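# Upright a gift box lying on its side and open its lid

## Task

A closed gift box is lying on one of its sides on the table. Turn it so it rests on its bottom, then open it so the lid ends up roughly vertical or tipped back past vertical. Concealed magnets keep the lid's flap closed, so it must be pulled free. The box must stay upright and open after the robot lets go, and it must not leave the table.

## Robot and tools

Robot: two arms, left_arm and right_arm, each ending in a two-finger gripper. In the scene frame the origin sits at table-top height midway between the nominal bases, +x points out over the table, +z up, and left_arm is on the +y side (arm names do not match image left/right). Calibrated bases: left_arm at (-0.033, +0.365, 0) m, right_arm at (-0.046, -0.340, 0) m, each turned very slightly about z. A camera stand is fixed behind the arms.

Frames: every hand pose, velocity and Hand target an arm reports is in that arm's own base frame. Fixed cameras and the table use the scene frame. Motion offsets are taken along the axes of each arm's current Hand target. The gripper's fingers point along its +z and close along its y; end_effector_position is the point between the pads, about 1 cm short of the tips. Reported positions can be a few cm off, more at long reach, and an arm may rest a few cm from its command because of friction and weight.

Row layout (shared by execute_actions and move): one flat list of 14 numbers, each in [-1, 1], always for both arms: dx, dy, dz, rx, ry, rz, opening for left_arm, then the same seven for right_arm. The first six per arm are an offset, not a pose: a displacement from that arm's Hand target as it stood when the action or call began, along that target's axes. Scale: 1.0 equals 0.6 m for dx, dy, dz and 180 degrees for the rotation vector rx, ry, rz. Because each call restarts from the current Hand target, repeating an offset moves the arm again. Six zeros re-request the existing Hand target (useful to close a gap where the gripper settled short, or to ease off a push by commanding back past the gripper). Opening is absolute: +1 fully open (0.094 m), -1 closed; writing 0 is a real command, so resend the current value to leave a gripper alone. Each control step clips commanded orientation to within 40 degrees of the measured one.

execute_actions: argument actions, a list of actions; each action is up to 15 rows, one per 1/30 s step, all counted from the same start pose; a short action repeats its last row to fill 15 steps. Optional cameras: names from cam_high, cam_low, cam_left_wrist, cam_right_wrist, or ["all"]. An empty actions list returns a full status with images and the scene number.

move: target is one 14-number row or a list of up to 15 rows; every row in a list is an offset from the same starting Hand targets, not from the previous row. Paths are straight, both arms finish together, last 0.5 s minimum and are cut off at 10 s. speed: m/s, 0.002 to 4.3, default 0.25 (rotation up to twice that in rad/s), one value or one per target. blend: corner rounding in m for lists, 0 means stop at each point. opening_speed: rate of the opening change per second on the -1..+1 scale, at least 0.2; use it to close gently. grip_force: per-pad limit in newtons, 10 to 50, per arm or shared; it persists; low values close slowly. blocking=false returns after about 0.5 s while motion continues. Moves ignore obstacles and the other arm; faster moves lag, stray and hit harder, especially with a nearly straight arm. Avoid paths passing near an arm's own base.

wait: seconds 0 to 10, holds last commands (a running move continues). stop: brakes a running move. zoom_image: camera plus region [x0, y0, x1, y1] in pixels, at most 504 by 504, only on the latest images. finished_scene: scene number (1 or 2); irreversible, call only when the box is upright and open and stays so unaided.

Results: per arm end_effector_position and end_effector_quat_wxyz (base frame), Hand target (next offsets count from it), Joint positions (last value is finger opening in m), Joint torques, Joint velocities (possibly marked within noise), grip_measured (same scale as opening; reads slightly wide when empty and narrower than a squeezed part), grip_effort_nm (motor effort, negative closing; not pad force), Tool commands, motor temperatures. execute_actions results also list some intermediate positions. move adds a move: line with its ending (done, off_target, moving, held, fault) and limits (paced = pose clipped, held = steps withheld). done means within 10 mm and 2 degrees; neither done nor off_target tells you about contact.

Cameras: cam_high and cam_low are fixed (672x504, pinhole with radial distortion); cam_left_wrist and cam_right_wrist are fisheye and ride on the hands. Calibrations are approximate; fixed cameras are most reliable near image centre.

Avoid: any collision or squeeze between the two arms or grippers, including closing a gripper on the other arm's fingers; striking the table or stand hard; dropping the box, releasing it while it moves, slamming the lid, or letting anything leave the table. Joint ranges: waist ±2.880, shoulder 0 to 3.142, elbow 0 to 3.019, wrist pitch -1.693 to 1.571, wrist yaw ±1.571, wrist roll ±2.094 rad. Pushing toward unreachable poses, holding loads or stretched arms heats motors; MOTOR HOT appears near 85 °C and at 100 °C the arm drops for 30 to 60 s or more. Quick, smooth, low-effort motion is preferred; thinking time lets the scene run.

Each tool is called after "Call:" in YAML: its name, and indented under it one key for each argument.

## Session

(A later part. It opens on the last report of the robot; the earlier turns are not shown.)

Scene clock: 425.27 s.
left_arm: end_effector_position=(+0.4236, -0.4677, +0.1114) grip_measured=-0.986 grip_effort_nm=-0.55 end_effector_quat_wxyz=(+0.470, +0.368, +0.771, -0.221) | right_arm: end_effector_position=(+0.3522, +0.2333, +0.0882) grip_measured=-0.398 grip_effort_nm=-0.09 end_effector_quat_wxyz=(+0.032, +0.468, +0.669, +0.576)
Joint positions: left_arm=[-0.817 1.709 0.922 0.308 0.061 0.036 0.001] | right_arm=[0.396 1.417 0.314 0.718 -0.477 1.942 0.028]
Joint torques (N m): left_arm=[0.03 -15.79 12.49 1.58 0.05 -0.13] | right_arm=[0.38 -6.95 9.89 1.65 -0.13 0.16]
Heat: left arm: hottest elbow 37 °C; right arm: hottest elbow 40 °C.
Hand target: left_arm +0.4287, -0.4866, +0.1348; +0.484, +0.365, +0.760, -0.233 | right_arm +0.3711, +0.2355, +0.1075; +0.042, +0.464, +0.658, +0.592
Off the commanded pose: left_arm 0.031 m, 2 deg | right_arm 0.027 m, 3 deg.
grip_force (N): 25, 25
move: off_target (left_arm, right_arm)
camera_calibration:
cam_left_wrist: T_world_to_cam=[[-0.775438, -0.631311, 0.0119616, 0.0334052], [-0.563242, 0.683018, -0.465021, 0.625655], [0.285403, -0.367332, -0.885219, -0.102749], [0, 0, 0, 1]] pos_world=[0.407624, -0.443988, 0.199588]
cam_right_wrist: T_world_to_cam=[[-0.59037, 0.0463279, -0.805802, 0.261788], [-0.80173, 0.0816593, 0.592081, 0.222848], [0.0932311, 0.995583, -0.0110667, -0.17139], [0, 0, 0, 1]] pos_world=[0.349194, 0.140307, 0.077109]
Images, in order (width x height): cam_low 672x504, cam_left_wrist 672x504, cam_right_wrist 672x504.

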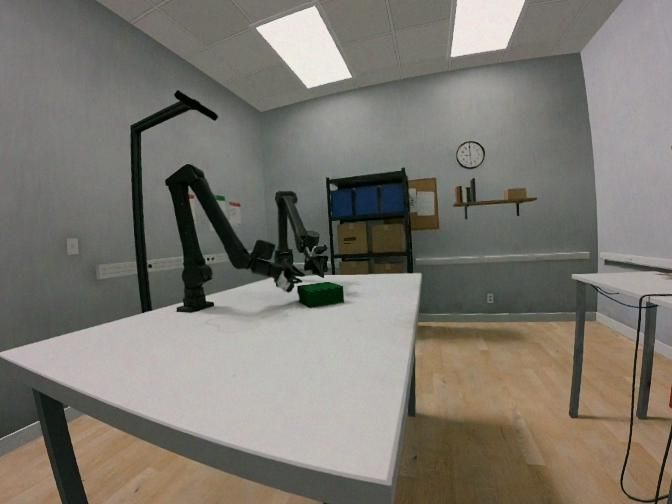

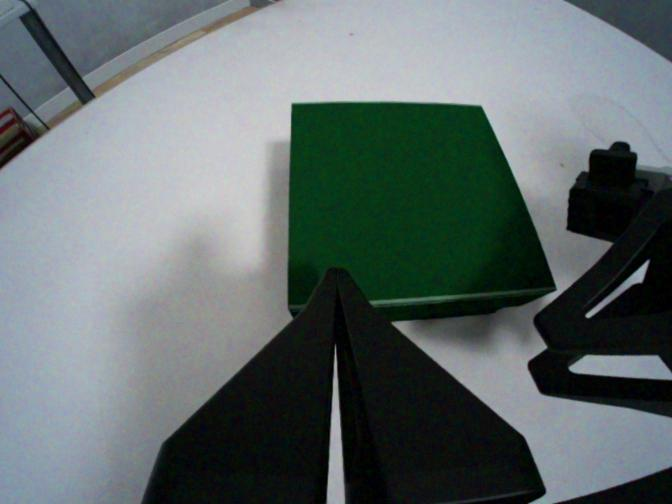

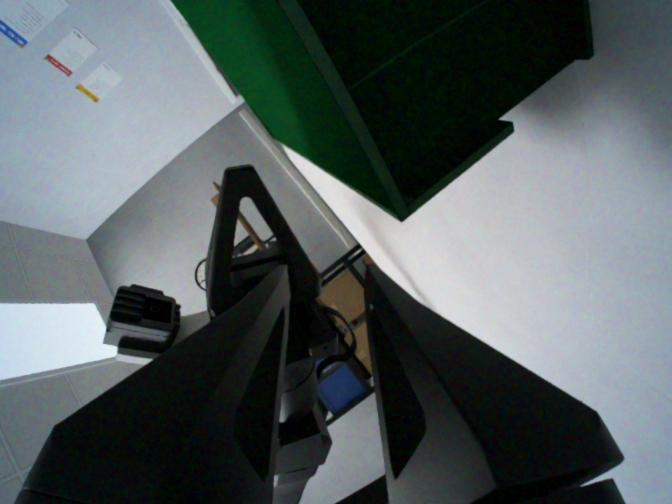

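Call:
move:
  target:
    - [0.06,0,-0.1,0,0,0,-1,0,-0.04,-0.11,0,0,0,-0.4]
    - [0.092,0,-0.1965,0,-0.111,0,-1,-0.0247,-0.140,-0.119,0,-0.057,-0.157,0.17]
  speed: 0.15
  blend: [0.01,0]
  cameras: ["cam_right_wrist","cam_left_wrist"]

Call:
zoom_image:
  camera: "cam_right_wrist"
  region: [180, 50, 530, 320]

Scene clock: 445.07 s.
left_arm: end_effector_position=(+0.3435, -0.3895, +0.1366) grip_measured=-0.986 grip_effort_nm=-0.56 end_effector_quat_wxyz=(+0.607, +0.327, +0.663, -0.292) | right_arm: end_effector_position=(+0.2952, +0.1819, +0.0570) grip_measured=+0.167 grip_effort_nm=0.10 end_effector_quat_wxyz=(+0.245, +0.347, +0.739, +0.523)
Joint positions: left_arm=[-0.817 1.623 0.494 1.036 0.089 0.018 0.001] | right_arm=[0.43 1.439 0.071 1.017 -0.248 1.482 0.055]
Joint torques (N m): left_arm=[2.37 -9.99 5.98 2.88 0.16 -0.13] | right_arm=[2.02 -2.9 3.36 2.92 0.06 -0.09]
Heat: left arm: hottest elbow 39 °C; right arm: hottest elbow 40 °C.
Hand target: left_arm +0.3474, -0.3849, +0.1347; +0.609, +0.319, +0.665, -0.293 | right_arm +0.2892, +0.1838, +0.0526; +0.243, +0.340, +0.745, +0.520
Off the commanded pose: left_arm 0.006 m, 1 deg | right_arm 0.008 m, 1 deg.
grip_force (N): 25, 25
move: done
camera_calibration:
cam_left_wrist: T_world_to_cam=[[-0.791674, -0.610915, 0.00601318, 0.0346876], [-0.398178, 0.508476, -0.763483, 0.454992], [0.463366, -0.606824, -0.6458, -0.216025], [0, 0, 0, 1]] pos_world=[0.308727, -0.34125, 0.207661]
cam_right_wrist: T_world_to_cam=[[-0.261079, -0.267172, -0.927608, 0.172146], [-0.948903, 0.247483, 0.195792, 0.235623], [0.177257, 0.931328, -0.318133, -0.110846], [0, 0, 0, 1]] pos_world=[0.288175, 0.0909139, 0.0782874]
Images, in order (width x height): cam_left_wrist 672x504, cam_right_wrist 672x504.

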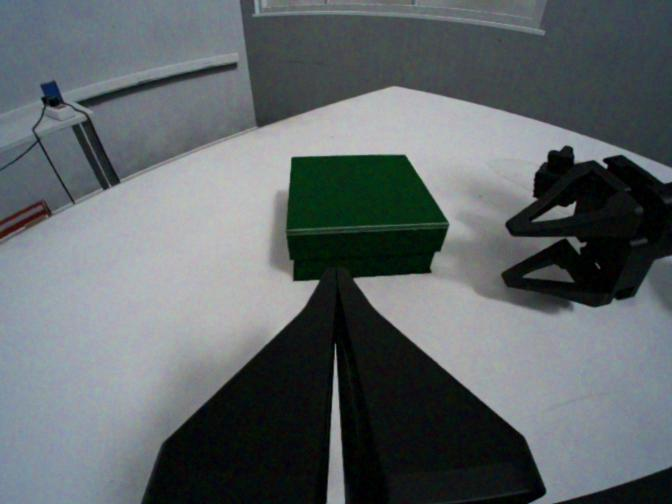

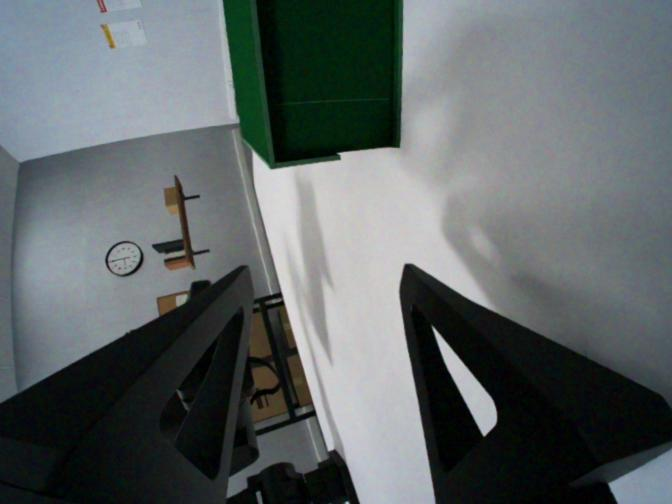

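Scaled by 1.440 from the camera's 672x504 image, which has a finer 960x720 frame.

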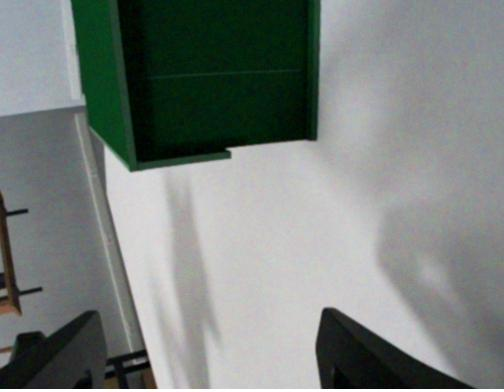

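Call:
move:
  target:
    - [0,0,0,0,0,0,-1,-0.009,0.0385,0.1407,0,0,0,0.17]
    - [0,0,0,0,0,0,-1,-0.046,0.04,0.1403,0,0,0,0.17]
  speed: [0.1,0.04]
  cameras: ["cam_right_wrist","cam_left_wrist"]

Call:
zoom_image:
  camera: "cam_right_wrist"
  region: [250, 150, 530, 370]

Scene clock: 457.83 s.
left_arm: end_effector_position=(+0.3435, -0.3895, +0.1366) grip_measured=-0.986 grip_effort_nm=-0.56 end_effector_quat_wxyz=(+0.607, +0.327, +0.663, -0.292) | right_arm: end_effector_position=(+0.3610, +0.2191, +0.0478) grip_measured=+0.168 grip_effort_nm=0.11 end_effector_quat_wxyz=(+0.238, +0.340, +0.745, +0.523)
Joint positions: left_arm=[-0.817 1.623 0.494 1.036 0.089 0.018 0.001] | right_arm=[0.442 1.618 0.273 0.985 -0.256 1.477 0.055]
Joint torques (N m): left_arm=[2.32 -9.93 5.97 2.85 0.16 -0.14] | right_arm=[0.21 -5.36 6.89 1.58 -0.13 -0.11]
Heat: left arm: hottest elbow 38 °C; right arm: hottest elbow 39 °C.
Hand target: left_arm +0.3474, -0.3849, +0.1347; +0.609, +0.319, +0.665, -0.293 | right_arm +0.3736, +0.2197, +0.0469; +0.243, +0.340, +0.745, +0.520
Off the commanded pose: left_arm 0.006 m, 1 deg | right_arm 0.013 m, 1 deg.
grip_force (N): 25, 25
move: off_target (right_arm)
camera_calibration:
cam_left_wrist: T_world_to_cam=[[-0.791674, -0.610915, 0.00601318, 0.0346876], [-0.398178, 0.508476, -0.763483, 0.454992], [0.463366, -0.606824, -0.6458, -0.216025], [0, 0, 0, 1]] pos_world=[0.308727, -0.34125, 0.207661]
cam_right_wrist: T_world_to_cam=[[-0.261172, -0.276328, -0.924896, 0.192661], [-0.952621, 0.228521, 0.200727, 0.296011], [0.155891, 0.933499, -0.322919, -0.152667], [0, 0, 0, 1]] pos_world=[0.356103, 0.128108, 0.0694752]
Images, in order (width x height): cam_left_wrist 672x504, cam_right_wrist 672x504.

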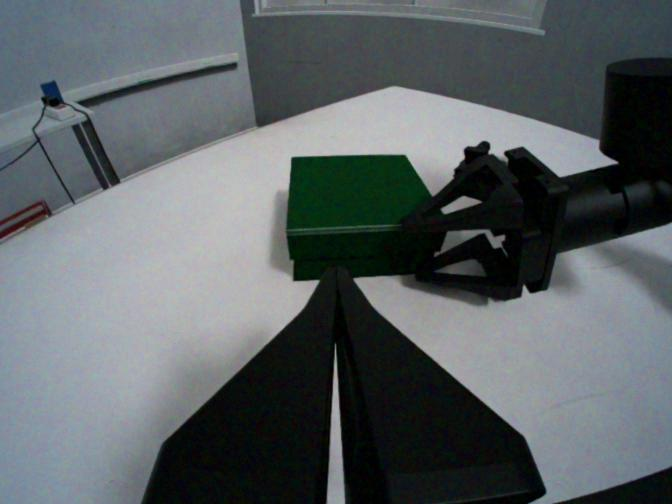

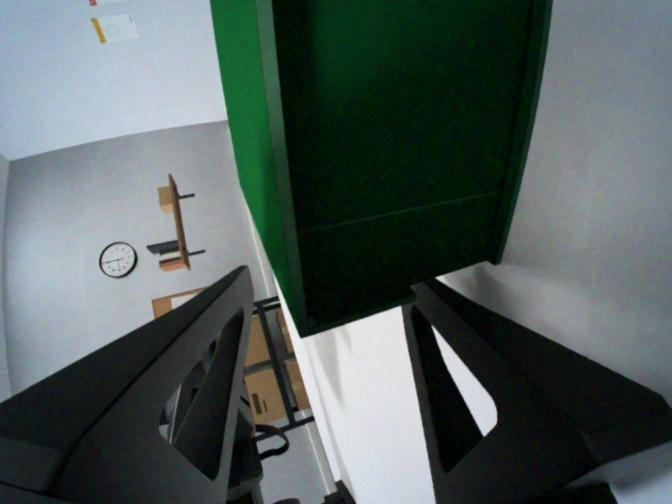

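Scaled by 1.800 from the camera's 672x504 image, which has a finer 960x720 frame.

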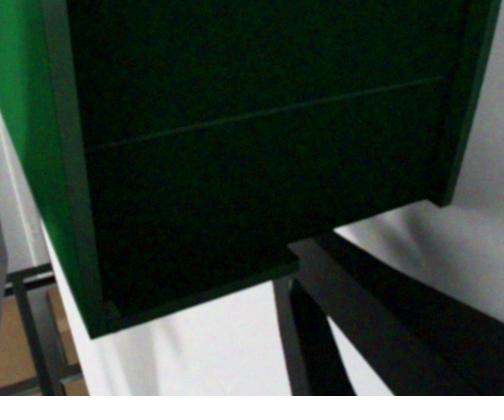

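Call:
move:
  target:
    - [0,0,0,0,0,0,-1,-0.01,0.0045,0.0127,0,0,0,0.168]
    - [0,0,0,0,0,0,-1,-0.01,0.0045,0.0127,0,0,0,-0.45]
  speed: 0.04
  opening_speed: 0.4
  cameras: ["cam_right_wrist"]

Call:
move:
  target:
    - [0,0,0,0,0,0,-1,-0.021,0.083,-0.03,0,0.047,0.131,-0.45]
    - [0,0,0,0,0,0,-1,-0.076,0.151,-0.054,0,0.062,0.172,-0.45]
  speed: 0.07
  blend: [0.01,0]
  cameras: ["cam_right_wrist","cam_left_wrist","cam_low"]

Call:
zoom_image:
  camera: "cam_low"
  region: [250, 230, 370, 310]

Scene clock: 469.17 s.
left_arm: end_effector_position=(+0.3435, -0.3895, +0.1366) grip_measured=-0.986 grip_effort_nm=-0.56 end_effector_quat_wxyz=(+0.607, +0.327, +0.663, -0.292) | right_arm: end_effector_position=(+0.3710, +0.2212, +0.0473) grip_measured=-0.448 grip_effort_nm=-0.10 end_effector_quat_wxyz=(+0.238, +0.336, +0.747, +0.521)
Joint positions: left_arm=[-0.817 1.623 0.494 1.036 0.089 0.018 0.001] | right_arm=[0.431 1.631 0.301 0.966 -0.271 1.463 0.026]
Joint torques (N m): left_arm=[2.37 -9.93 5.97 2.88 0.17 -0.14] | right_arm=[0.09 -5.71 6.72 1.87 0.01 0.01]
Motor temperatures (°C): left_arm=[30 30 38 25 26 25 27] | right_arm=[28 26 38 28 26 25 26]
Heat: left arm: hottest elbow 38 °C; right arm: hottest elbow 38 °C.
Hand target: left_arm +0.3474, -0.3849, +0.1347; +0.609, +0.319, +0.665, -0.293 | right_arm +0.3835, +0.2204, +0.0467; +0.243, +0.340, +0.745, +0.520
Off the commanded pose: left_arm 0.006 m, 1 deg | right_arm 0.013 m, 1 deg.
grip_force (N): 25, 25
move: off_target (right_arm); target 2's new opening was sent with right_arm's hand 0.014 m and 1 deg from that target
camera_calibration:
cam_right_wrist: T_world_to_cam=[[-0.255734, -0.28513, -0.923743, 0.195268], [-0.955098, 0.222406, 0.195764, 0.30761], [0.149628, 0.932328, -0.329204, -0.153411], [0, 0, 0, 1]] pos_world=[0.366689, 0.130292, 0.0696551]
Images, in order (width x height): cam_right_wrist 672x504.

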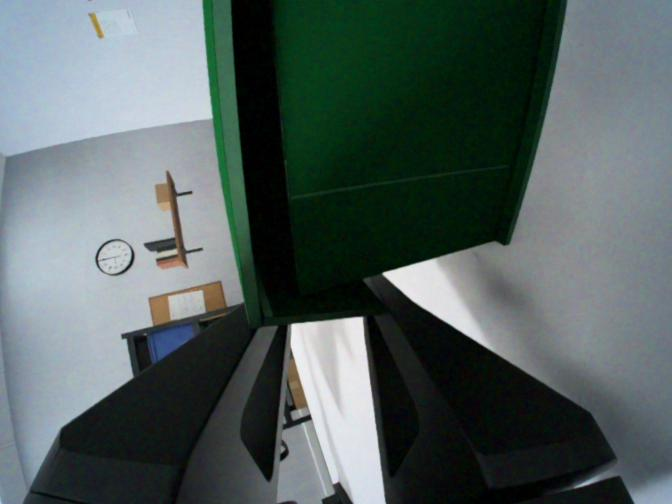

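Scene clock: 473.87 s.
left_arm: end_effector_position=(+0.3435, -0.3895, +0.1366) grip_measured=-0.986 grip_effort_nm=-0.56 end_effector_quat_wxyz=(+0.607, +0.327, +0.663, -0.292) | right_arm: end_effector_position=(+0.3935, +0.1878, +0.1204) grip_measured=-0.448 grip_effort_nm=-0.09 end_effector_quat_wxyz=(+0.010, +0.482, +0.655, +0.582)
Joint positions: left_arm=[-0.817 1.623 0.494 1.036 0.089 0.018 0.001] | right_arm=[0.192 1.35 0.414 0.506 -0.68 1.907 0.026]
Joint torques (N m): left_arm=[2.37 -9.93 5.98 2.86 0.16 -0.14] | right_arm=[0.26 -7.36 11.64 1.68 -0.26 0.2]
Heat: left arm: hottest elbow 37 °C; right arm: hottest elbow 39 °C.
Hand target: left_arm +0.3474, -0.3849, +0.1347; +0.609, +0.319, +0.665, -0.293 | right_arm +0.4131, +0.1866, +0.1434; +0.023, +0.475, +0.647, +0.596
Off the commanded pose: left_arm 0.006 m, 1 deg | right_arm 0.030 m, 3 deg.
grip_force (N): 25, 25
move: off_target (right_arm)
camera_calibration:
cam_left_wrist: T_world_to_cam=[[-0.791674, -0.610915, 0.00601318, 0.0346876], [-0.398178, 0.508476, -0.763483, 0.454992], [0.463366, -0.606824, -0.6458, -0.216025], [0, 0, 0, 1]] pos_world=[0.308727, -0.34125, 0.207661]
cam_right_wrist: T_world_to_cam=[[-0.620739, 0.0845827, -0.779441, 0.315899], [-0.77775, 0.0590208, 0.625797, 0.23142], [0.0989348, 0.994667, 0.0291478, -0.136455], [0, 0, 0, 1]] pos_world=[0.389578, 0.0953496, 0.10538]
Images, in order (width x height): cam_low 672x504, cam_left_wrist 672x504, cam_right_wrist 672x504.

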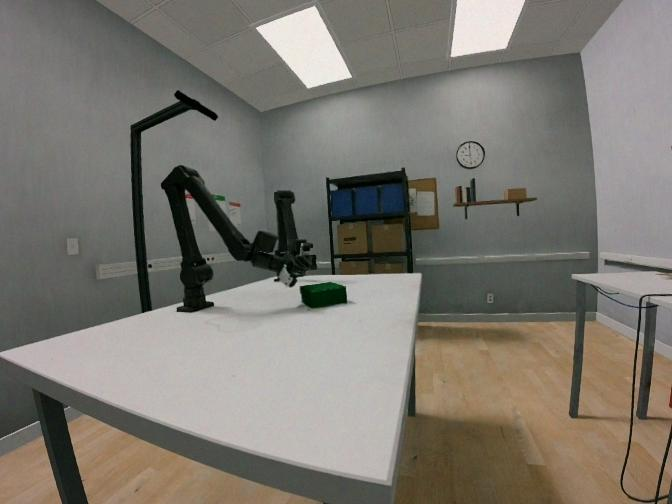

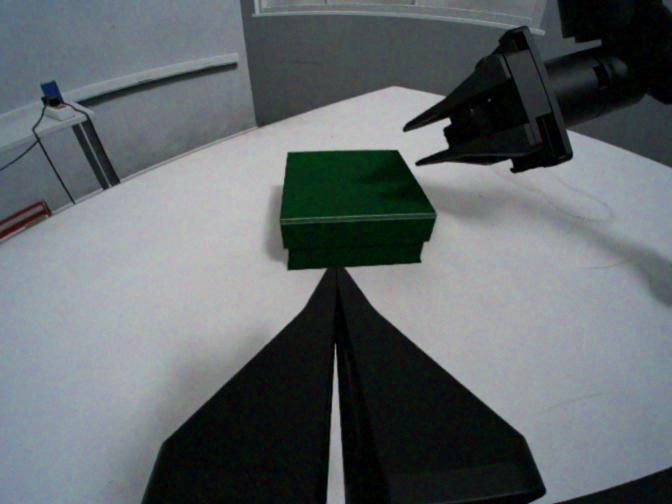

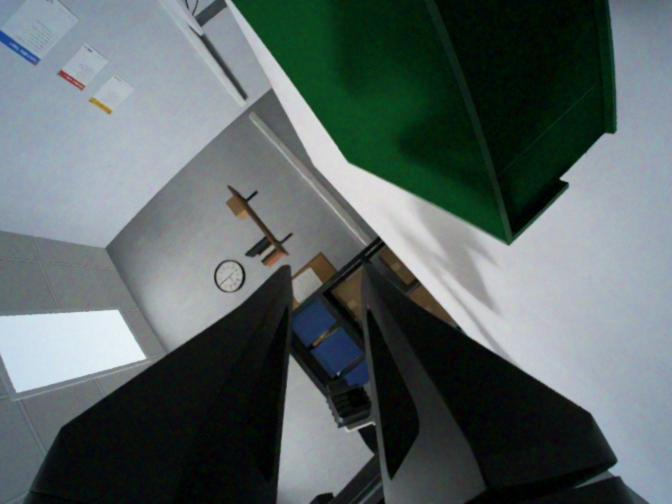

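Scaled by 4.200 from the camera's 672x504 image, which has a finer 960x720 frame.

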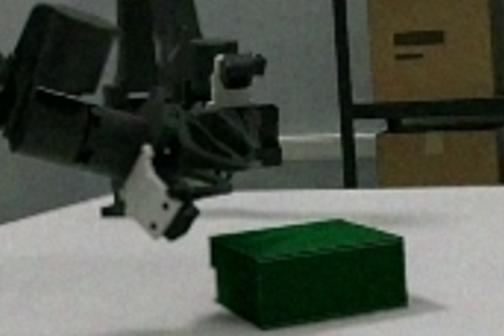

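Call:
move:
  target:
    - [0,0,0,0,0,0,-1,-0.003,-0.042,-0.127,0,0,0,-0.4]
    - [0,0,0,0,0,0,-1,0.0195,-0.230,-0.088,0,-0.062,-0.172,0.17]
  speed: 0.2
  blend: [0.01,0]
  cameras: ["cam_right_wrist"]

Call:
zoom_image:
  camera: "cam_right_wrist"
  region: [180, 50, 530, 320]

Scene clock: 488.90 s.
left_arm: end_effector_position=(+0.3435, -0.3895, +0.1366) grip_measured=-0.986 grip_effort_nm=-0.56 end_effector_quat_wxyz=(+0.607, +0.327, +0.663, -0.292) | right_arm: end_effector_position=(+0.3000, +0.1749, +0.0598) grip_measured=+0.167 grip_effort_nm=0.10 end_effector_quat_wxyz=(+0.245, +0.347, +0.739, +0.523)
Joint positions: left_arm=[-0.817 1.623 0.494 1.036 0.089 0.018 0.001] | right_arm=[0.385 1.411 0.076 0.979 -0.291 1.464 0.055]
Joint torques (N m): left_arm=[2.32 -9.99 5.98 2.86 0.17 -0.14] | right_arm=[2.2 -2.96 3.63 2.91 0.06 -0.09]
Heat: left arm: hottest elbow 37 °C; right arm: hottest elbow 39 °C.
Hand target: left_arm +0.3474, -0.3849, +0.1347; +0.609, +0.319, +0.665, -0.293 | right_arm +0.2942, +0.1769, +0.0554; +0.243, +0.340, +0.745, +0.520
Off the commanded pose: left_arm 0.006 m, 1 deg | right_arm 0.008 m, 1 deg.
grip_force (N): 25, 25
move: done
camera_calibration:
cam_right_wrist: T_world_to_cam=[[-0.260278, -0.26773, -0.927673, 0.174061], [-0.949232, 0.246757, 0.195112, 0.241649], [0.176673, 0.93136, -0.318363, -0.104085], [0, 0, 0, 1]] pos_world=[0.293074, 0.0839132, 0.0811865]
Images, in order (width x height): cam_right_wrist 672x504.

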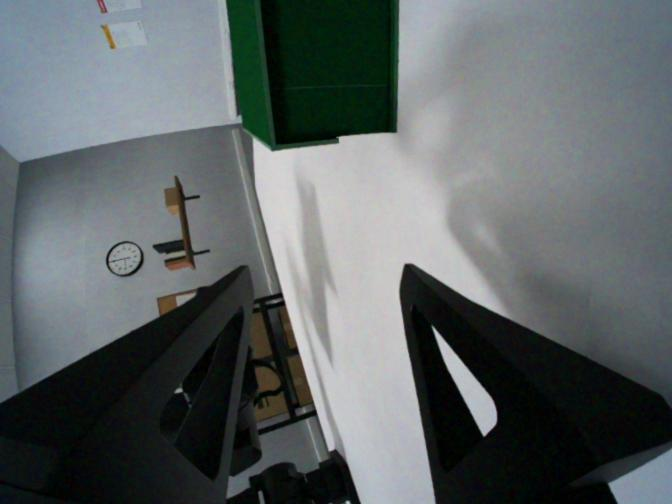

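Scaled by 1.440 from the camera's 672x504 image, which has a finer 960x720 frame.

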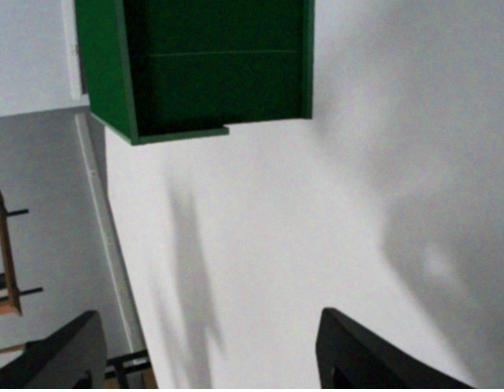

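Call:
move:
  target:
    - [0,0,0,0,0,0,-1,-0.0198,0.042,0.165,0,0,0,0.168]
    - [0,0,0,0,0,0,-1,-0.0672,0.0477,0.1775,0,0,0,0.168]
    - [0,0,0,0,0,0,-1,-0.0672,0.0477,0.1775,0,0,0,-0.42]
  speed: [0.1,0.05,0.05]
  opening_speed: 0.4
  cameras: ["cam_right_wrist"]

Call:
move:
  target:
    - [0,0,0,0,0,0,-1,-0.007,0.052,-0.018,0,0.028,0.079,-0.42]
    - [0,0,0,0,0,0,-1,-0.034,0.102,-0.037,0,0.057,0.157,-0.42]
  speed: 0.06
  blend: [0.01,0]
  cameras: ["cam_right_wrist","cam_left_wrist","cam_low"]

Call:
zoom_image:
  camera: "cam_low"
  region: [250, 230, 370, 310]

Call:
zoom_image:
  camera: "cam_left_wrist"
  region: [230, 100, 500, 300]

Scene clock: 508.17 s.
left_arm: end_effector_position=(+0.3435, -0.3895, +0.1366) grip_measured=-0.986 grip_effort_nm=-0.56 end_effector_quat_wxyz=(+0.607, +0.327, +0.663, -0.292) | right_arm: end_effector_position=(+0.3909, +0.2189, +0.0468) grip_measured=-0.418 grip_effort_nm=-0.09 end_effector_quat_wxyz=(+0.238, +0.336, +0.747, +0.521)
Joint positions: left_arm=[-0.817 1.623 0.494 1.036 0.089 0.018 0.001] | right_arm=[0.395 1.655 0.348 0.939 -0.305 1.45 0.027]
Joint torques (N m): left_arm=[2.37 -9.99 5.97 2.86 0.16 -0.14] | right_arm=[0.21 -6.3 7.09 1.92 -0.03 0.02]
Heat: left arm: hottest elbow 36 °C; right arm: hottest elbow 38 °C.
Hand target: left_arm +0.3474, -0.3849, +0.1347; +0.609, +0.319, +0.665, -0.293 | right_arm +0.4040, +0.2177, +0.0464; +0.243, +0.340, +0.745, +0.520
Off the commanded pose: left_arm 0.006 m, 1 deg | right_arm 0.013 m, 1 deg.
grip_force (N): 25, 25
move: off_target (right_arm); target 3's new opening was sent with right_arm's hand 0.015 m and 1 deg from that target
camera_calibration:
cam_right_wrist: T_world_to_cam=[[-0.25641, -0.284912, -0.923623, 0.199465], [-0.954887, 0.22278, 0.196368, 0.327054], [0.149817, 0.932306, -0.329182, -0.154481], [0, 0, 0, 1]] pos_world=[0.386588, 0.127993, 0.0691554]
Images, in order (width x height): cam_right_wrist 672x504.

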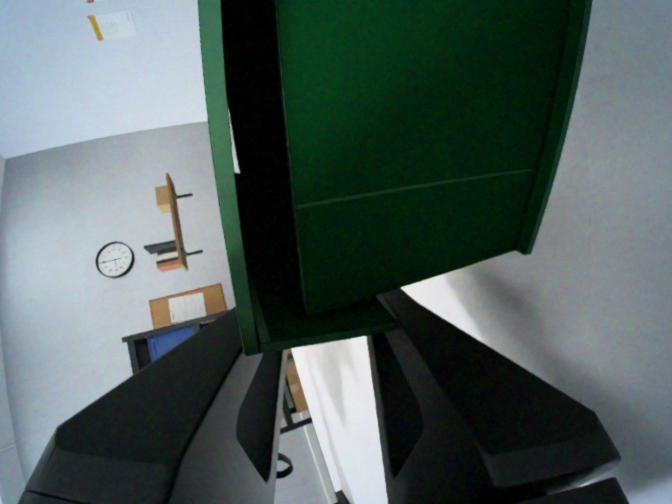

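Scene clock: 513.17 s.
left_arm: end_effector_position=(+0.3435, -0.3895, +0.1366) grip_measured=-0.986 grip_effort_nm=-0.56 end_effector_quat_wxyz=(+0.607, +0.327, +0.663, -0.292) | right_arm: end_effector_position=(+0.3975, +0.2031, +0.0911) grip_measured=-0.418 grip_effort_nm=-0.09 end_effector_quat_wxyz=(+0.030, +0.470, +0.667, +0.577)
Joint positions: left_arm=[-0.817 1.623 0.494 1.036 0.089 0.018 0.001] | right_arm=[0.246 1.477 0.408 0.651 -0.616 1.88 0.027]
Joint torques (N m): left_arm=[2.37 -9.88 5.98 2.86 0.17 -0.14] | right_arm=[0.09 -8.23 10.19 1.62 -0.25 0.22]
Heat: left arm: hottest elbow 36 °C; right arm: hottest elbow 38 °C.
Hand target: left_arm +0.3474, -0.3849, +0.1347; +0.609, +0.319, +0.665, -0.293 | right_arm +0.4169, +0.2025, +0.1116; +0.042, +0.464, +0.658, +0.592
Off the commanded pose: left_arm 0.006 m, 1 deg | right_arm 0.028 m, 2 deg.
grip_force (N): 25, 25
move: off_target (right_arm)
camera_calibration:
cam_left_wrist: T_world_to_cam=[[-0.791674, -0.610915, 0.00601318, 0.0346876], [-0.398178, 0.508476, -0.763483, 0.454992], [0.463366, -0.606824, -0.6458, -0.216025], [0, 0, 0, 1]] pos_world=[0.308727, -0.34125, 0.207661]
cam_right_wrist: T_world_to_cam=[[-0.592626, 0.051458, -0.803832, 0.291932], [-0.799875, 0.0799059, 0.594824, 0.259284], [0.0948394, 0.995473, -0.00619446, -0.146517], [0, 0, 0, 1]] pos_world=[0.394297, 0.110113, 0.0795281]
Images, in order (width x height): cam_low 672x504, cam_left_wrist 672x504, cam_right_wrist 672x504.

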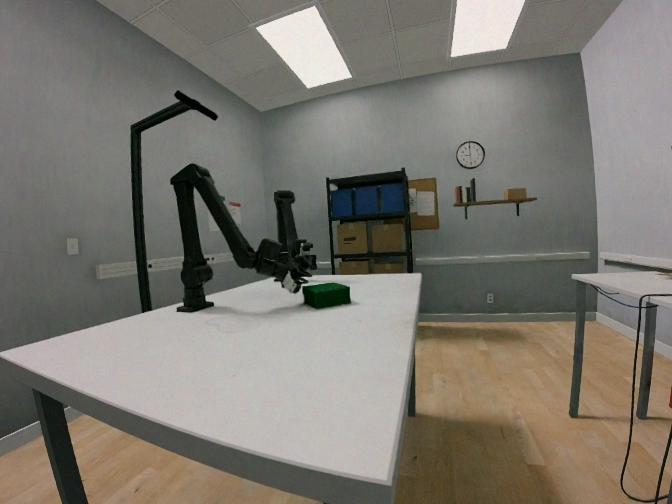

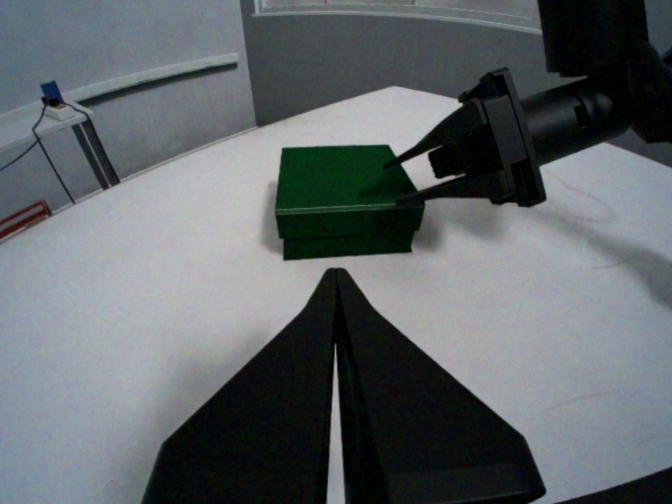

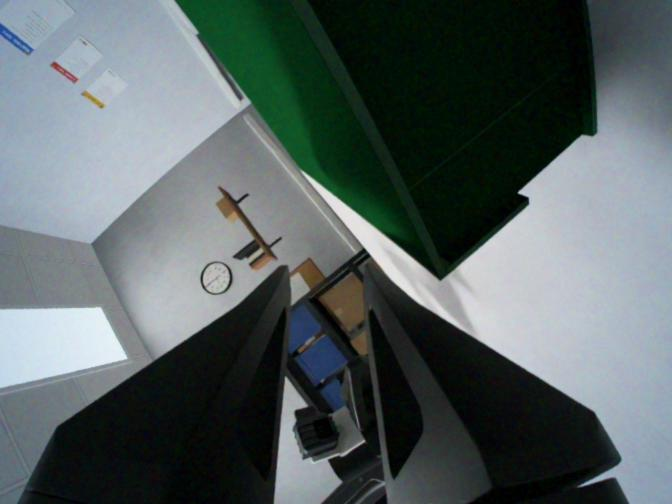

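Scaled by 4.200 from the camera's 672x504 image, which has a finer 960x720 frame.

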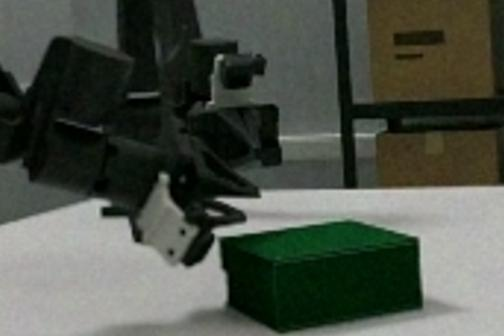

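Scaled by 1.867 from the camera's 672x504 image, which has a finer 960x720 frame.

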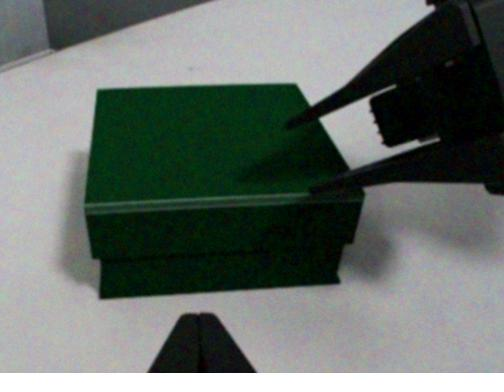

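Call:
move:
  target:
    - [0,0,0,0,0,0,-1,0,-0.04,-0.11,0,0,0,-0.4]
    - [0,0,0,0,0,0,-1,0.029,-0.177,-0.1375,0,-0.057,-0.157,0.17]
  speed: 0.2
  blend: [0.01,0]
  cameras: ["cam_right_wrist"]

Call:
zoom_image:
  camera: "cam_right_wrist"
  region: [180, 50, 530, 320]

Scene clock: 527.17 s.
left_arm: end_effector_position=(+0.3435, -0.3895, +0.1366) grip_measured=-0.986 grip_effort_nm=-0.56 end_effector_quat_wxyz=(+0.607, +0.327, +0.663, -0.292) | right_arm: end_effector_position=(+0.3032, +0.1646, +0.0622) grip_measured=+0.167 grip_effort_nm=0.10 end_effector_quat_wxyz=(+0.245, +0.347, +0.740, +0.522)
Joint positions: left_arm=[-0.817 1.623 0.494 1.036 0.089 0.018 0.001] | right_arm=[0.328 1.381 0.077 0.941 -0.345 1.443 0.055]
Joint torques (N m): left_arm=[2.37 -9.93 5.98 2.88 0.16 -0.13] | right_arm=[2.2 -2.61 3.85 2.91 0.04 -0.08]
Heat: left arm: hottest elbow 35 °C; right arm: hottest elbow 38 °C.
Hand target: left_arm +0.3474, -0.3849, +0.1347; +0.609, +0.319, +0.665, -0.293 | right_arm +0.2975, +0.1669, +0.0577; +0.243, +0.340, +0.745, +0.520
Off the commanded pose: left_arm 0.006 m, 1 deg | right_arm 0.008 m, 1 deg.
grip_force (N): 25, 25
move: done
camera_calibration:
cam_right_wrist: T_world_to_cam=[[-0.260742, -0.268108, -0.927433, 0.174533], [-0.949105, 0.246995, 0.195432, 0.246773], [0.176675, 0.931188, -0.318864, -0.0942563], [0, 0, 0, 1]] pos_world=[0.296374, 0.0736122, 0.0835851]
Images, in order (width x height): cam_right_wrist 672x504.

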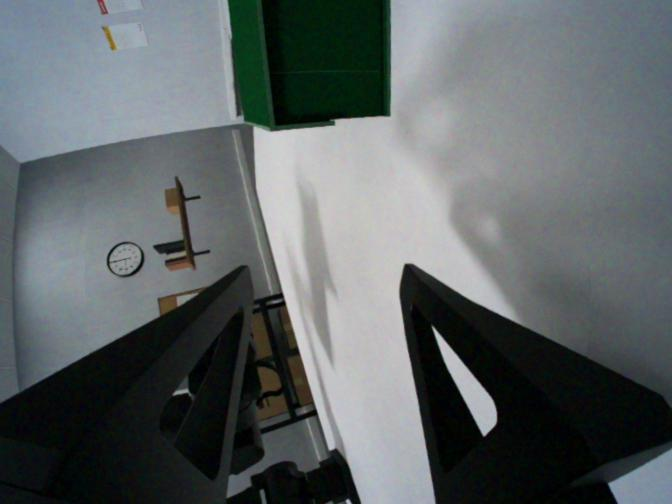

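Scaled by 1.440 from the camera's 672x504 image, which has a finer 960x720 frame.

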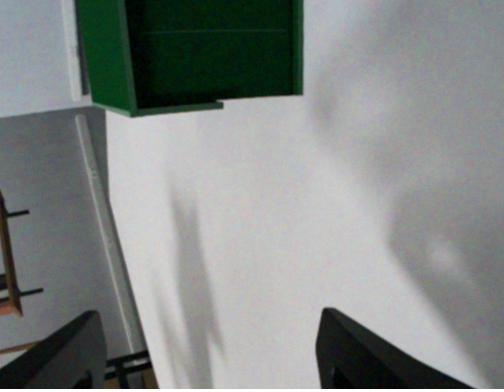

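Call:
move:
  target:
    - [0,0,0,0,0,0,-1,-0.031,0.0485,0.183,0,0,0,0.168]
    - [0,0,0,0,0,0,-1,-0.0773,0.0563,0.201,0,0,0,0.168]
    - [0,0,0,0,0,0,-1,-0.0773,0.0563,0.201,0,0,0,-0.6]
  speed: [0.1,0.05,0.05]
  opening_speed: 0.4
  cameras: ["cam_right_wrist","cam_left_wrist"]

Call:
zoom_image:
  camera: "cam_left_wrist"
  region: [230, 100, 500, 300]

Scene clock: 538.60 s.
left_arm: end_effector_position=(+0.3435, -0.3895, +0.1366) grip_measured=-0.986 grip_effort_nm=-0.56 end_effector_quat_wxyz=(+0.607, +0.327, +0.663, -0.292) | right_arm: end_effector_position=(+0.4071, +0.2131, +0.0473) grip_measured=-0.598 grip_effort_nm=-0.09 end_effector_quat_wxyz=(+0.235, +0.341, +0.747, +0.520)
Joint positions: left_arm=[-0.817 1.623 0.494 1.036 0.089 0.018 0.001] | right_arm=[0.358 1.664 0.385 0.901 -0.336 1.444 0.019]
Joint torques (N m): left_arm=[2.32 -9.93 5.98 2.85 0.17 -0.13] | right_arm=[0.21 -6.53 7.88 1.87 -0.09 -0.08]
Heat: left arm: hottest elbow 35 °C; right arm: hottest elbow 38 °C.
Hand target: left_arm +0.3474, -0.3849, +0.1347; +0.609, +0.319, +0.665, -0.293 | right_arm +0.4227, +0.2129, +0.0489; +0.243, +0.340, +0.745, +0.520
Off the commanded pose: left_arm 0.006 m, 1 deg | right_arm 0.016 m, 1 deg.
grip_force (N): 25, 25
move: off_target (right_arm); target 3's new opening was sent with right_arm's hand 0.015 m and 1 deg from that target
camera_calibration:
cam_left_wrist: T_world_to_cam=[[-0.791674, -0.610915, 0.00601318, 0.0346876], [-0.398178, 0.508476, -0.763483, 0.454992], [0.463366, -0.606824, -0.6458, -0.216025], [0, 0, 0, 1]] pos_world=[0.308727, -0.34125, 0.207661]
cam_right_wrist: T_world_to_cam=[[-0.267592, -0.280573, -0.921778, 0.205924], [-0.951574, 0.227205, 0.207084, 0.340861], [0.15133, 0.932554, -0.327784, -0.152129], [0, 0, 0, 1]] pos_world=[0.40248, 0.122199, 0.0693634]
Images, in order (width x height): cam_left_wrist 672x504, cam_right_wrist 672x504.

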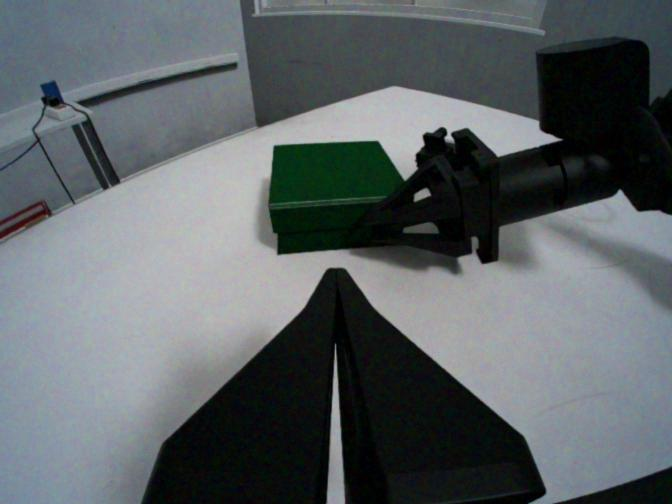

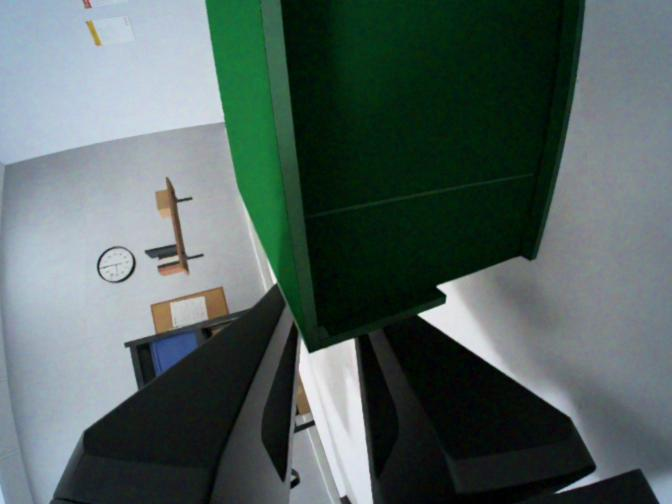

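Scaled by 1.867 from the camera's 672x504 image, which has a finer 960x720 frame.

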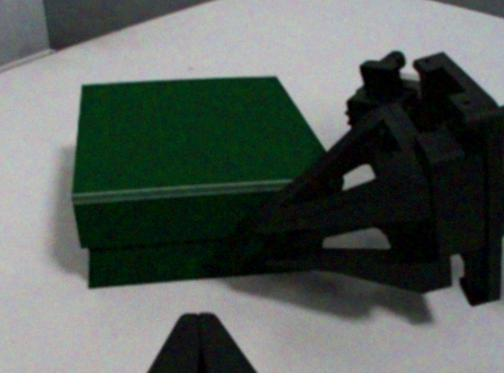

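Call:
move:
  target:
    - [0,0,0,0,0,0,-1,0.042,0,0,0,0,0,-0.6]
    - [0,0,0,0,0,0,-1,0.042,0,0,0,0,0,0.168]
    - [0,0,0,0,0,0,-1,-0.01,-0.003,0,0,0,0,0.168]
    - [0,0,0,0,0,0,-1,-0.01,-0.003,0,0,0,0,-0.4]
  speed: 0.06
  opening_speed: 0.5
  cameras: ["cam_right_wrist"]

Scene clock: 555.53 s.
left_arm: end_effector_position=(+0.3435, -0.3895, +0.1366) grip_measured=-0.986 grip_effort_nm=-0.56 end_effector_quat_wxyz=(+0.607, +0.327, +0.663, -0.292) | right_arm: end_effector_position=(+0.4115, +0.2087, +0.0461) grip_measured=-0.398 grip_effort_nm=-0.10 end_effector_quat_wxyz=(+0.237, +0.338, +0.748, +0.520)
Joint positions: left_arm=[-0.817 1.623 0.494 1.036 0.089 0.018 0.001] | right_arm=[0.339 1.673 0.392 0.901 -0.356 1.429 0.028]
Joint torques (N m): left_arm=[2.37 -9.93 6 2.86 0.17 -0.14] | right_arm=[0.67 -6.71 7.61 1.99 -0.01 0.01]
Heat: left arm: hottest elbow 35 °C; right arm: hottest elbow 38 °C.
Hand target: left_arm +0.3474, -0.3849, +0.1347; +0.609, +0.319, +0.665, -0.293 | right_arm +0.4260, +0.2079, +0.0471; +0.243, +0.340, +0.745, +0.520
Off the commanded pose: left_arm 0.006 m, 1 deg | right_arm 0.015 m, 1 deg.
grip_force (N): 25, 25
move: off_target (right_arm); target 4's new opening was sent with right_arm's hand 0.014 m and 1 deg from that target
camera_calibration:
cam_right_wrist: T_world_to_cam=[[-0.262002, -0.285679, -0.921815, 0.203616], [-0.953437, 0.224469, 0.201425, 0.347952], [0.149376, 0.931666, -0.331188, -0.147827], [0, 0, 0, 1]] pos_world=[0.40718, 0.11779, 0.0686514]
Images, in order (width x height): cam_right_wrist 672x504.

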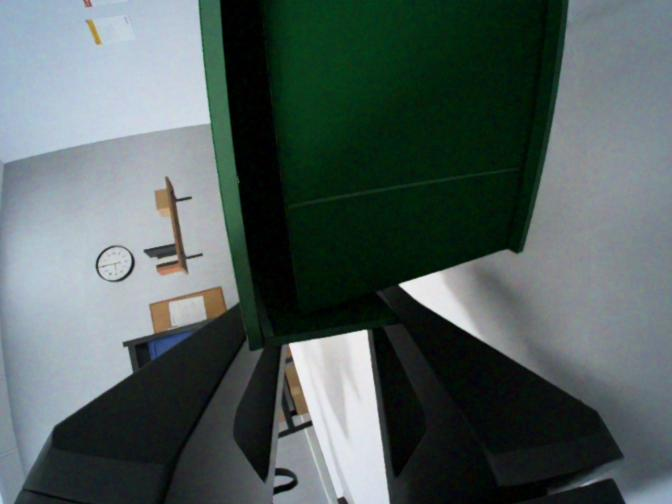

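Good pinch. Lift with inward bias.

Call:
move:
  target:
    - [0,0,0,0,0,0,-1,-0.024,0.042,-0.015,0,0.015,0.042,-0.4]
    - [0,0,0,0,0,0,-1,-0.059,0.085,-0.031,0,0.040,0.11,-0.4]
  speed: 0.06
  blend: [0.01,0]
  cameras: ["cam_right_wrist","cam_left_wrist","cam_low"]

Call:
zoom_image:
  camera: "cam_left_wrist"
  region: [230, 100, 500, 300]

Scene clock: 562.47 s.
left_arm: end_effector_position=(+0.3435, -0.3895, +0.1366) grip_measured=-0.986 grip_effort_nm=-0.56 end_effector_quat_wxyz=(+0.607, +0.327, +0.663, -0.292) | right_arm: end_effector_position=(+0.4285, +0.1836, +0.0810) grip_measured=-0.398 grip_effort_nm=-0.09 end_effector_quat_wxyz=(+0.089, +0.434, +0.699, +0.561)
Joint positions: left_arm=[-0.817 1.623 0.494 1.036 0.089 0.018 0.001] | right_arm=[0.187 1.543 0.468 0.625 -0.62 1.696 0.028]
Joint torques (N m): left_arm=[2.37 -9.99 5.97 2.88 0.16 -0.14] | right_arm=[0.26 -8.94 10.25 1.59 -0.24 0.18]
Heat: left arm: hottest elbow 35 °C; right arm: hottest elbow 38 °C.
Hand target: left_arm +0.3474, -0.3849, +0.1347; +0.609, +0.319, +0.665, -0.293 | right_arm +0.4488, +0.1813, +0.1019; +0.103, +0.430, +0.689, +0.575
Off the commanded pose: left_arm 0.006 m, 1 deg | right_arm 0.029 m, 3 deg.
grip_force (N): 25, 25
move: off_target (right_arm)
camera_calibration:
cam_left_wrist: T_world_to_cam=[[-0.791674, -0.610915, 0.00601318, 0.0346876], [-0.398178, 0.508476, -0.763483, 0.454992], [0.463366, -0.606824, -0.6458, -0.216025], [0, 0, 0, 1]] pos_world=[0.308727, -0.34125, 0.207661]
cam_right_wrist: T_world_to_cam=[[-0.507597, -0.0487505, -0.860214, 0.289753], [-0.856595, 0.135954, 0.497756, 0.313586], [0.092684, 0.989515, -0.110769, -0.119736], [0, 0, 0, 1]] pos_world=[0.426791, 0.0899724, 0.0798971]
Images, in order (width x height): cam_low 672x504, cam_left_wrist 672x504, cam_right_wrist 672x504.

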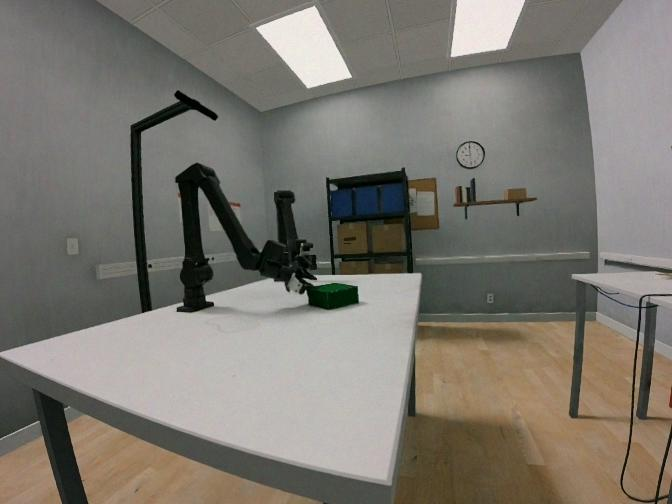

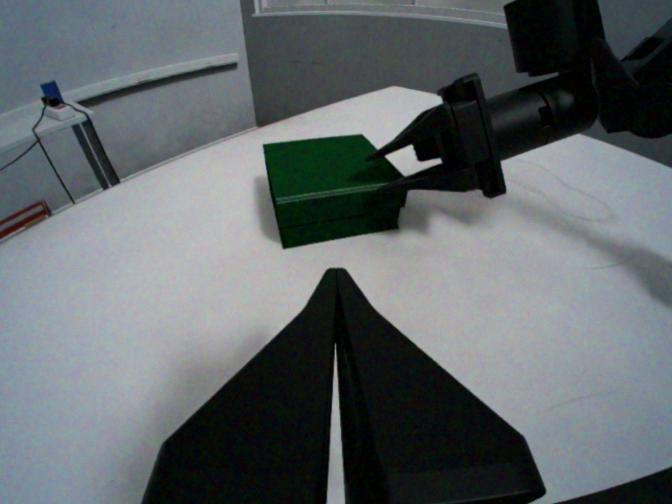

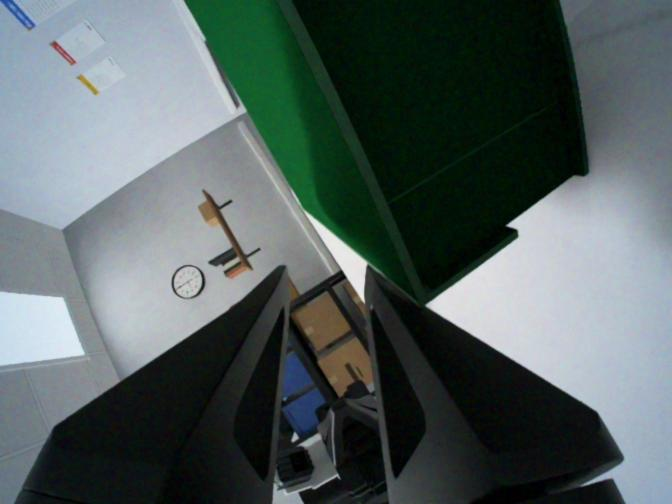

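Scaled by 1.867 from the camera's 672x504 image, which has a finer 960x720 frame.

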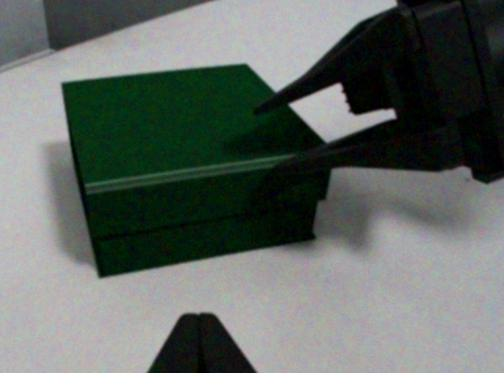

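Call:
move:
  target:
    - [0,0,0,0,0,0,-1,0.0305,-0.0505,-0.106,0,0,0,-0.4]
    - [0,0,0,0,0,0,-1,0.023,-0.146,-0.132,0.009,0.007,-0.127,0.17]
  speed: 0.2
  blend: [0.01,0]
  cameras: ["cam_right_wrist","cam_left_wrist"]

Call:
zoom_image:
  camera: "cam_right_wrist"
  region: [180, 50, 530, 320]

Scene clock: 584.97 s.
left_arm: end_effector_position=(+0.3435, -0.3895, +0.1366) grip_measured=-0.986 grip_effort_nm=-0.56 end_effector_quat_wxyz=(+0.607, +0.327, +0.663, -0.292) | right_arm: end_effector_position=(+0.3509, +0.1427, +0.0609) grip_measured=+0.167 grip_effort_nm=0.10 end_effector_quat_wxyz=(+0.199, +0.277, +0.769, +0.541)
Joint positions: left_arm=[-0.817 1.623 0.494 1.036 0.089 0.018 0.001] | right_arm=[0.072 1.479 0.242 0.764 -0.742 1.231 0.055]
Joint torques (N m): left_arm=[2.32 -9.99 5.97 2.86 0.16 -0.13] | right_arm=[0.32 -4.31 4.38 2.74 -0.31 -0.08]
Heat: left arm: hottest elbow 35 °C; right arm: hottest elbow 40 °C.
Hand target: left_arm +0.3474, -0.3849, +0.1347; +0.609, +0.319, +0.665, -0.293 | right_arm +0.3483, +0.1380, +0.0547; +0.201, +0.280, +0.770, +0.538
Off the commanded pose: left_arm 0.006 m, 1 deg | right_arm 0.008 m, 1 deg.
grip_force (N): 25, 25
move: done
camera_calibration:
cam_left_wrist: T_world_to_cam=[[-0.791674, -0.610915, 0.00601318, 0.0346876], [-0.398178, 0.508476, -0.763483, 0.454992], [0.463366, -0.606824, -0.6458, -0.216025], [0, 0, 0, 1]] pos_world=[0.308727, -0.34125, 0.207661]
cam_right_wrist: T_world_to_cam=[[-0.204129, -0.315297, -0.926779, 0.166674], [-0.978908, 0.0738344, 0.190491, 0.333066], [0.00836684, 0.946117, -0.323718, -0.0255002], [0, 0, 0, 1]] pos_world=[0.360277, 0.0520863, 0.0827692]
Images, in order (width x height): cam_left_wrist 672x504, cam_right_wrist 672x504.

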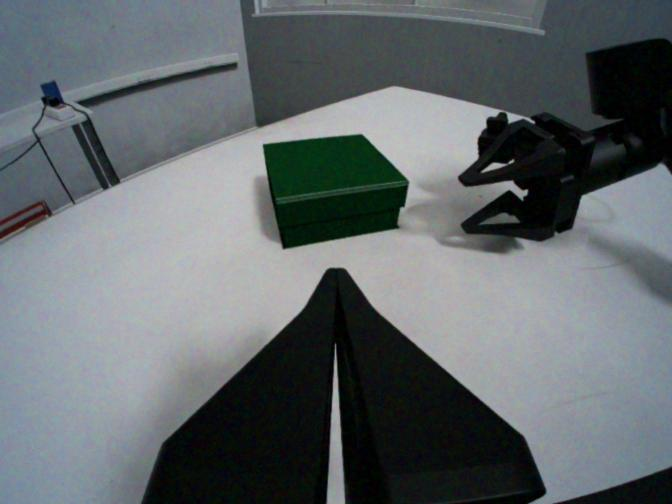

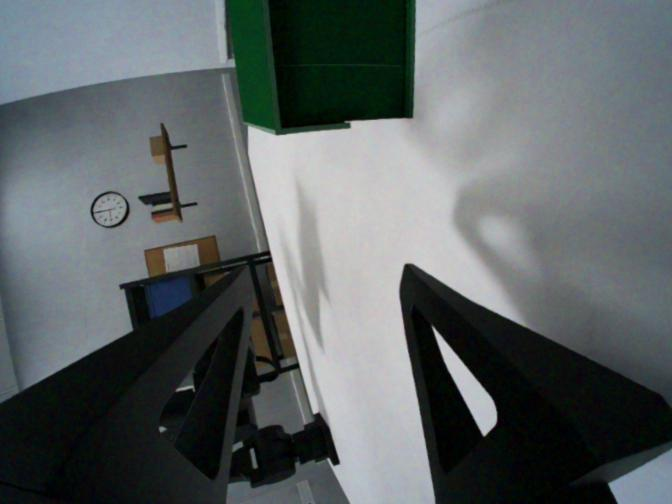

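Scaled by 1.440 from the camera's 672x504 image, which has a finer 960x720 frame.

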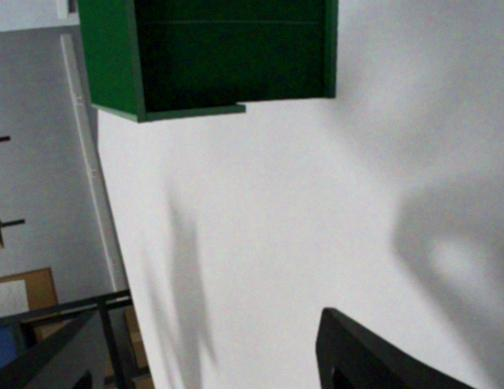

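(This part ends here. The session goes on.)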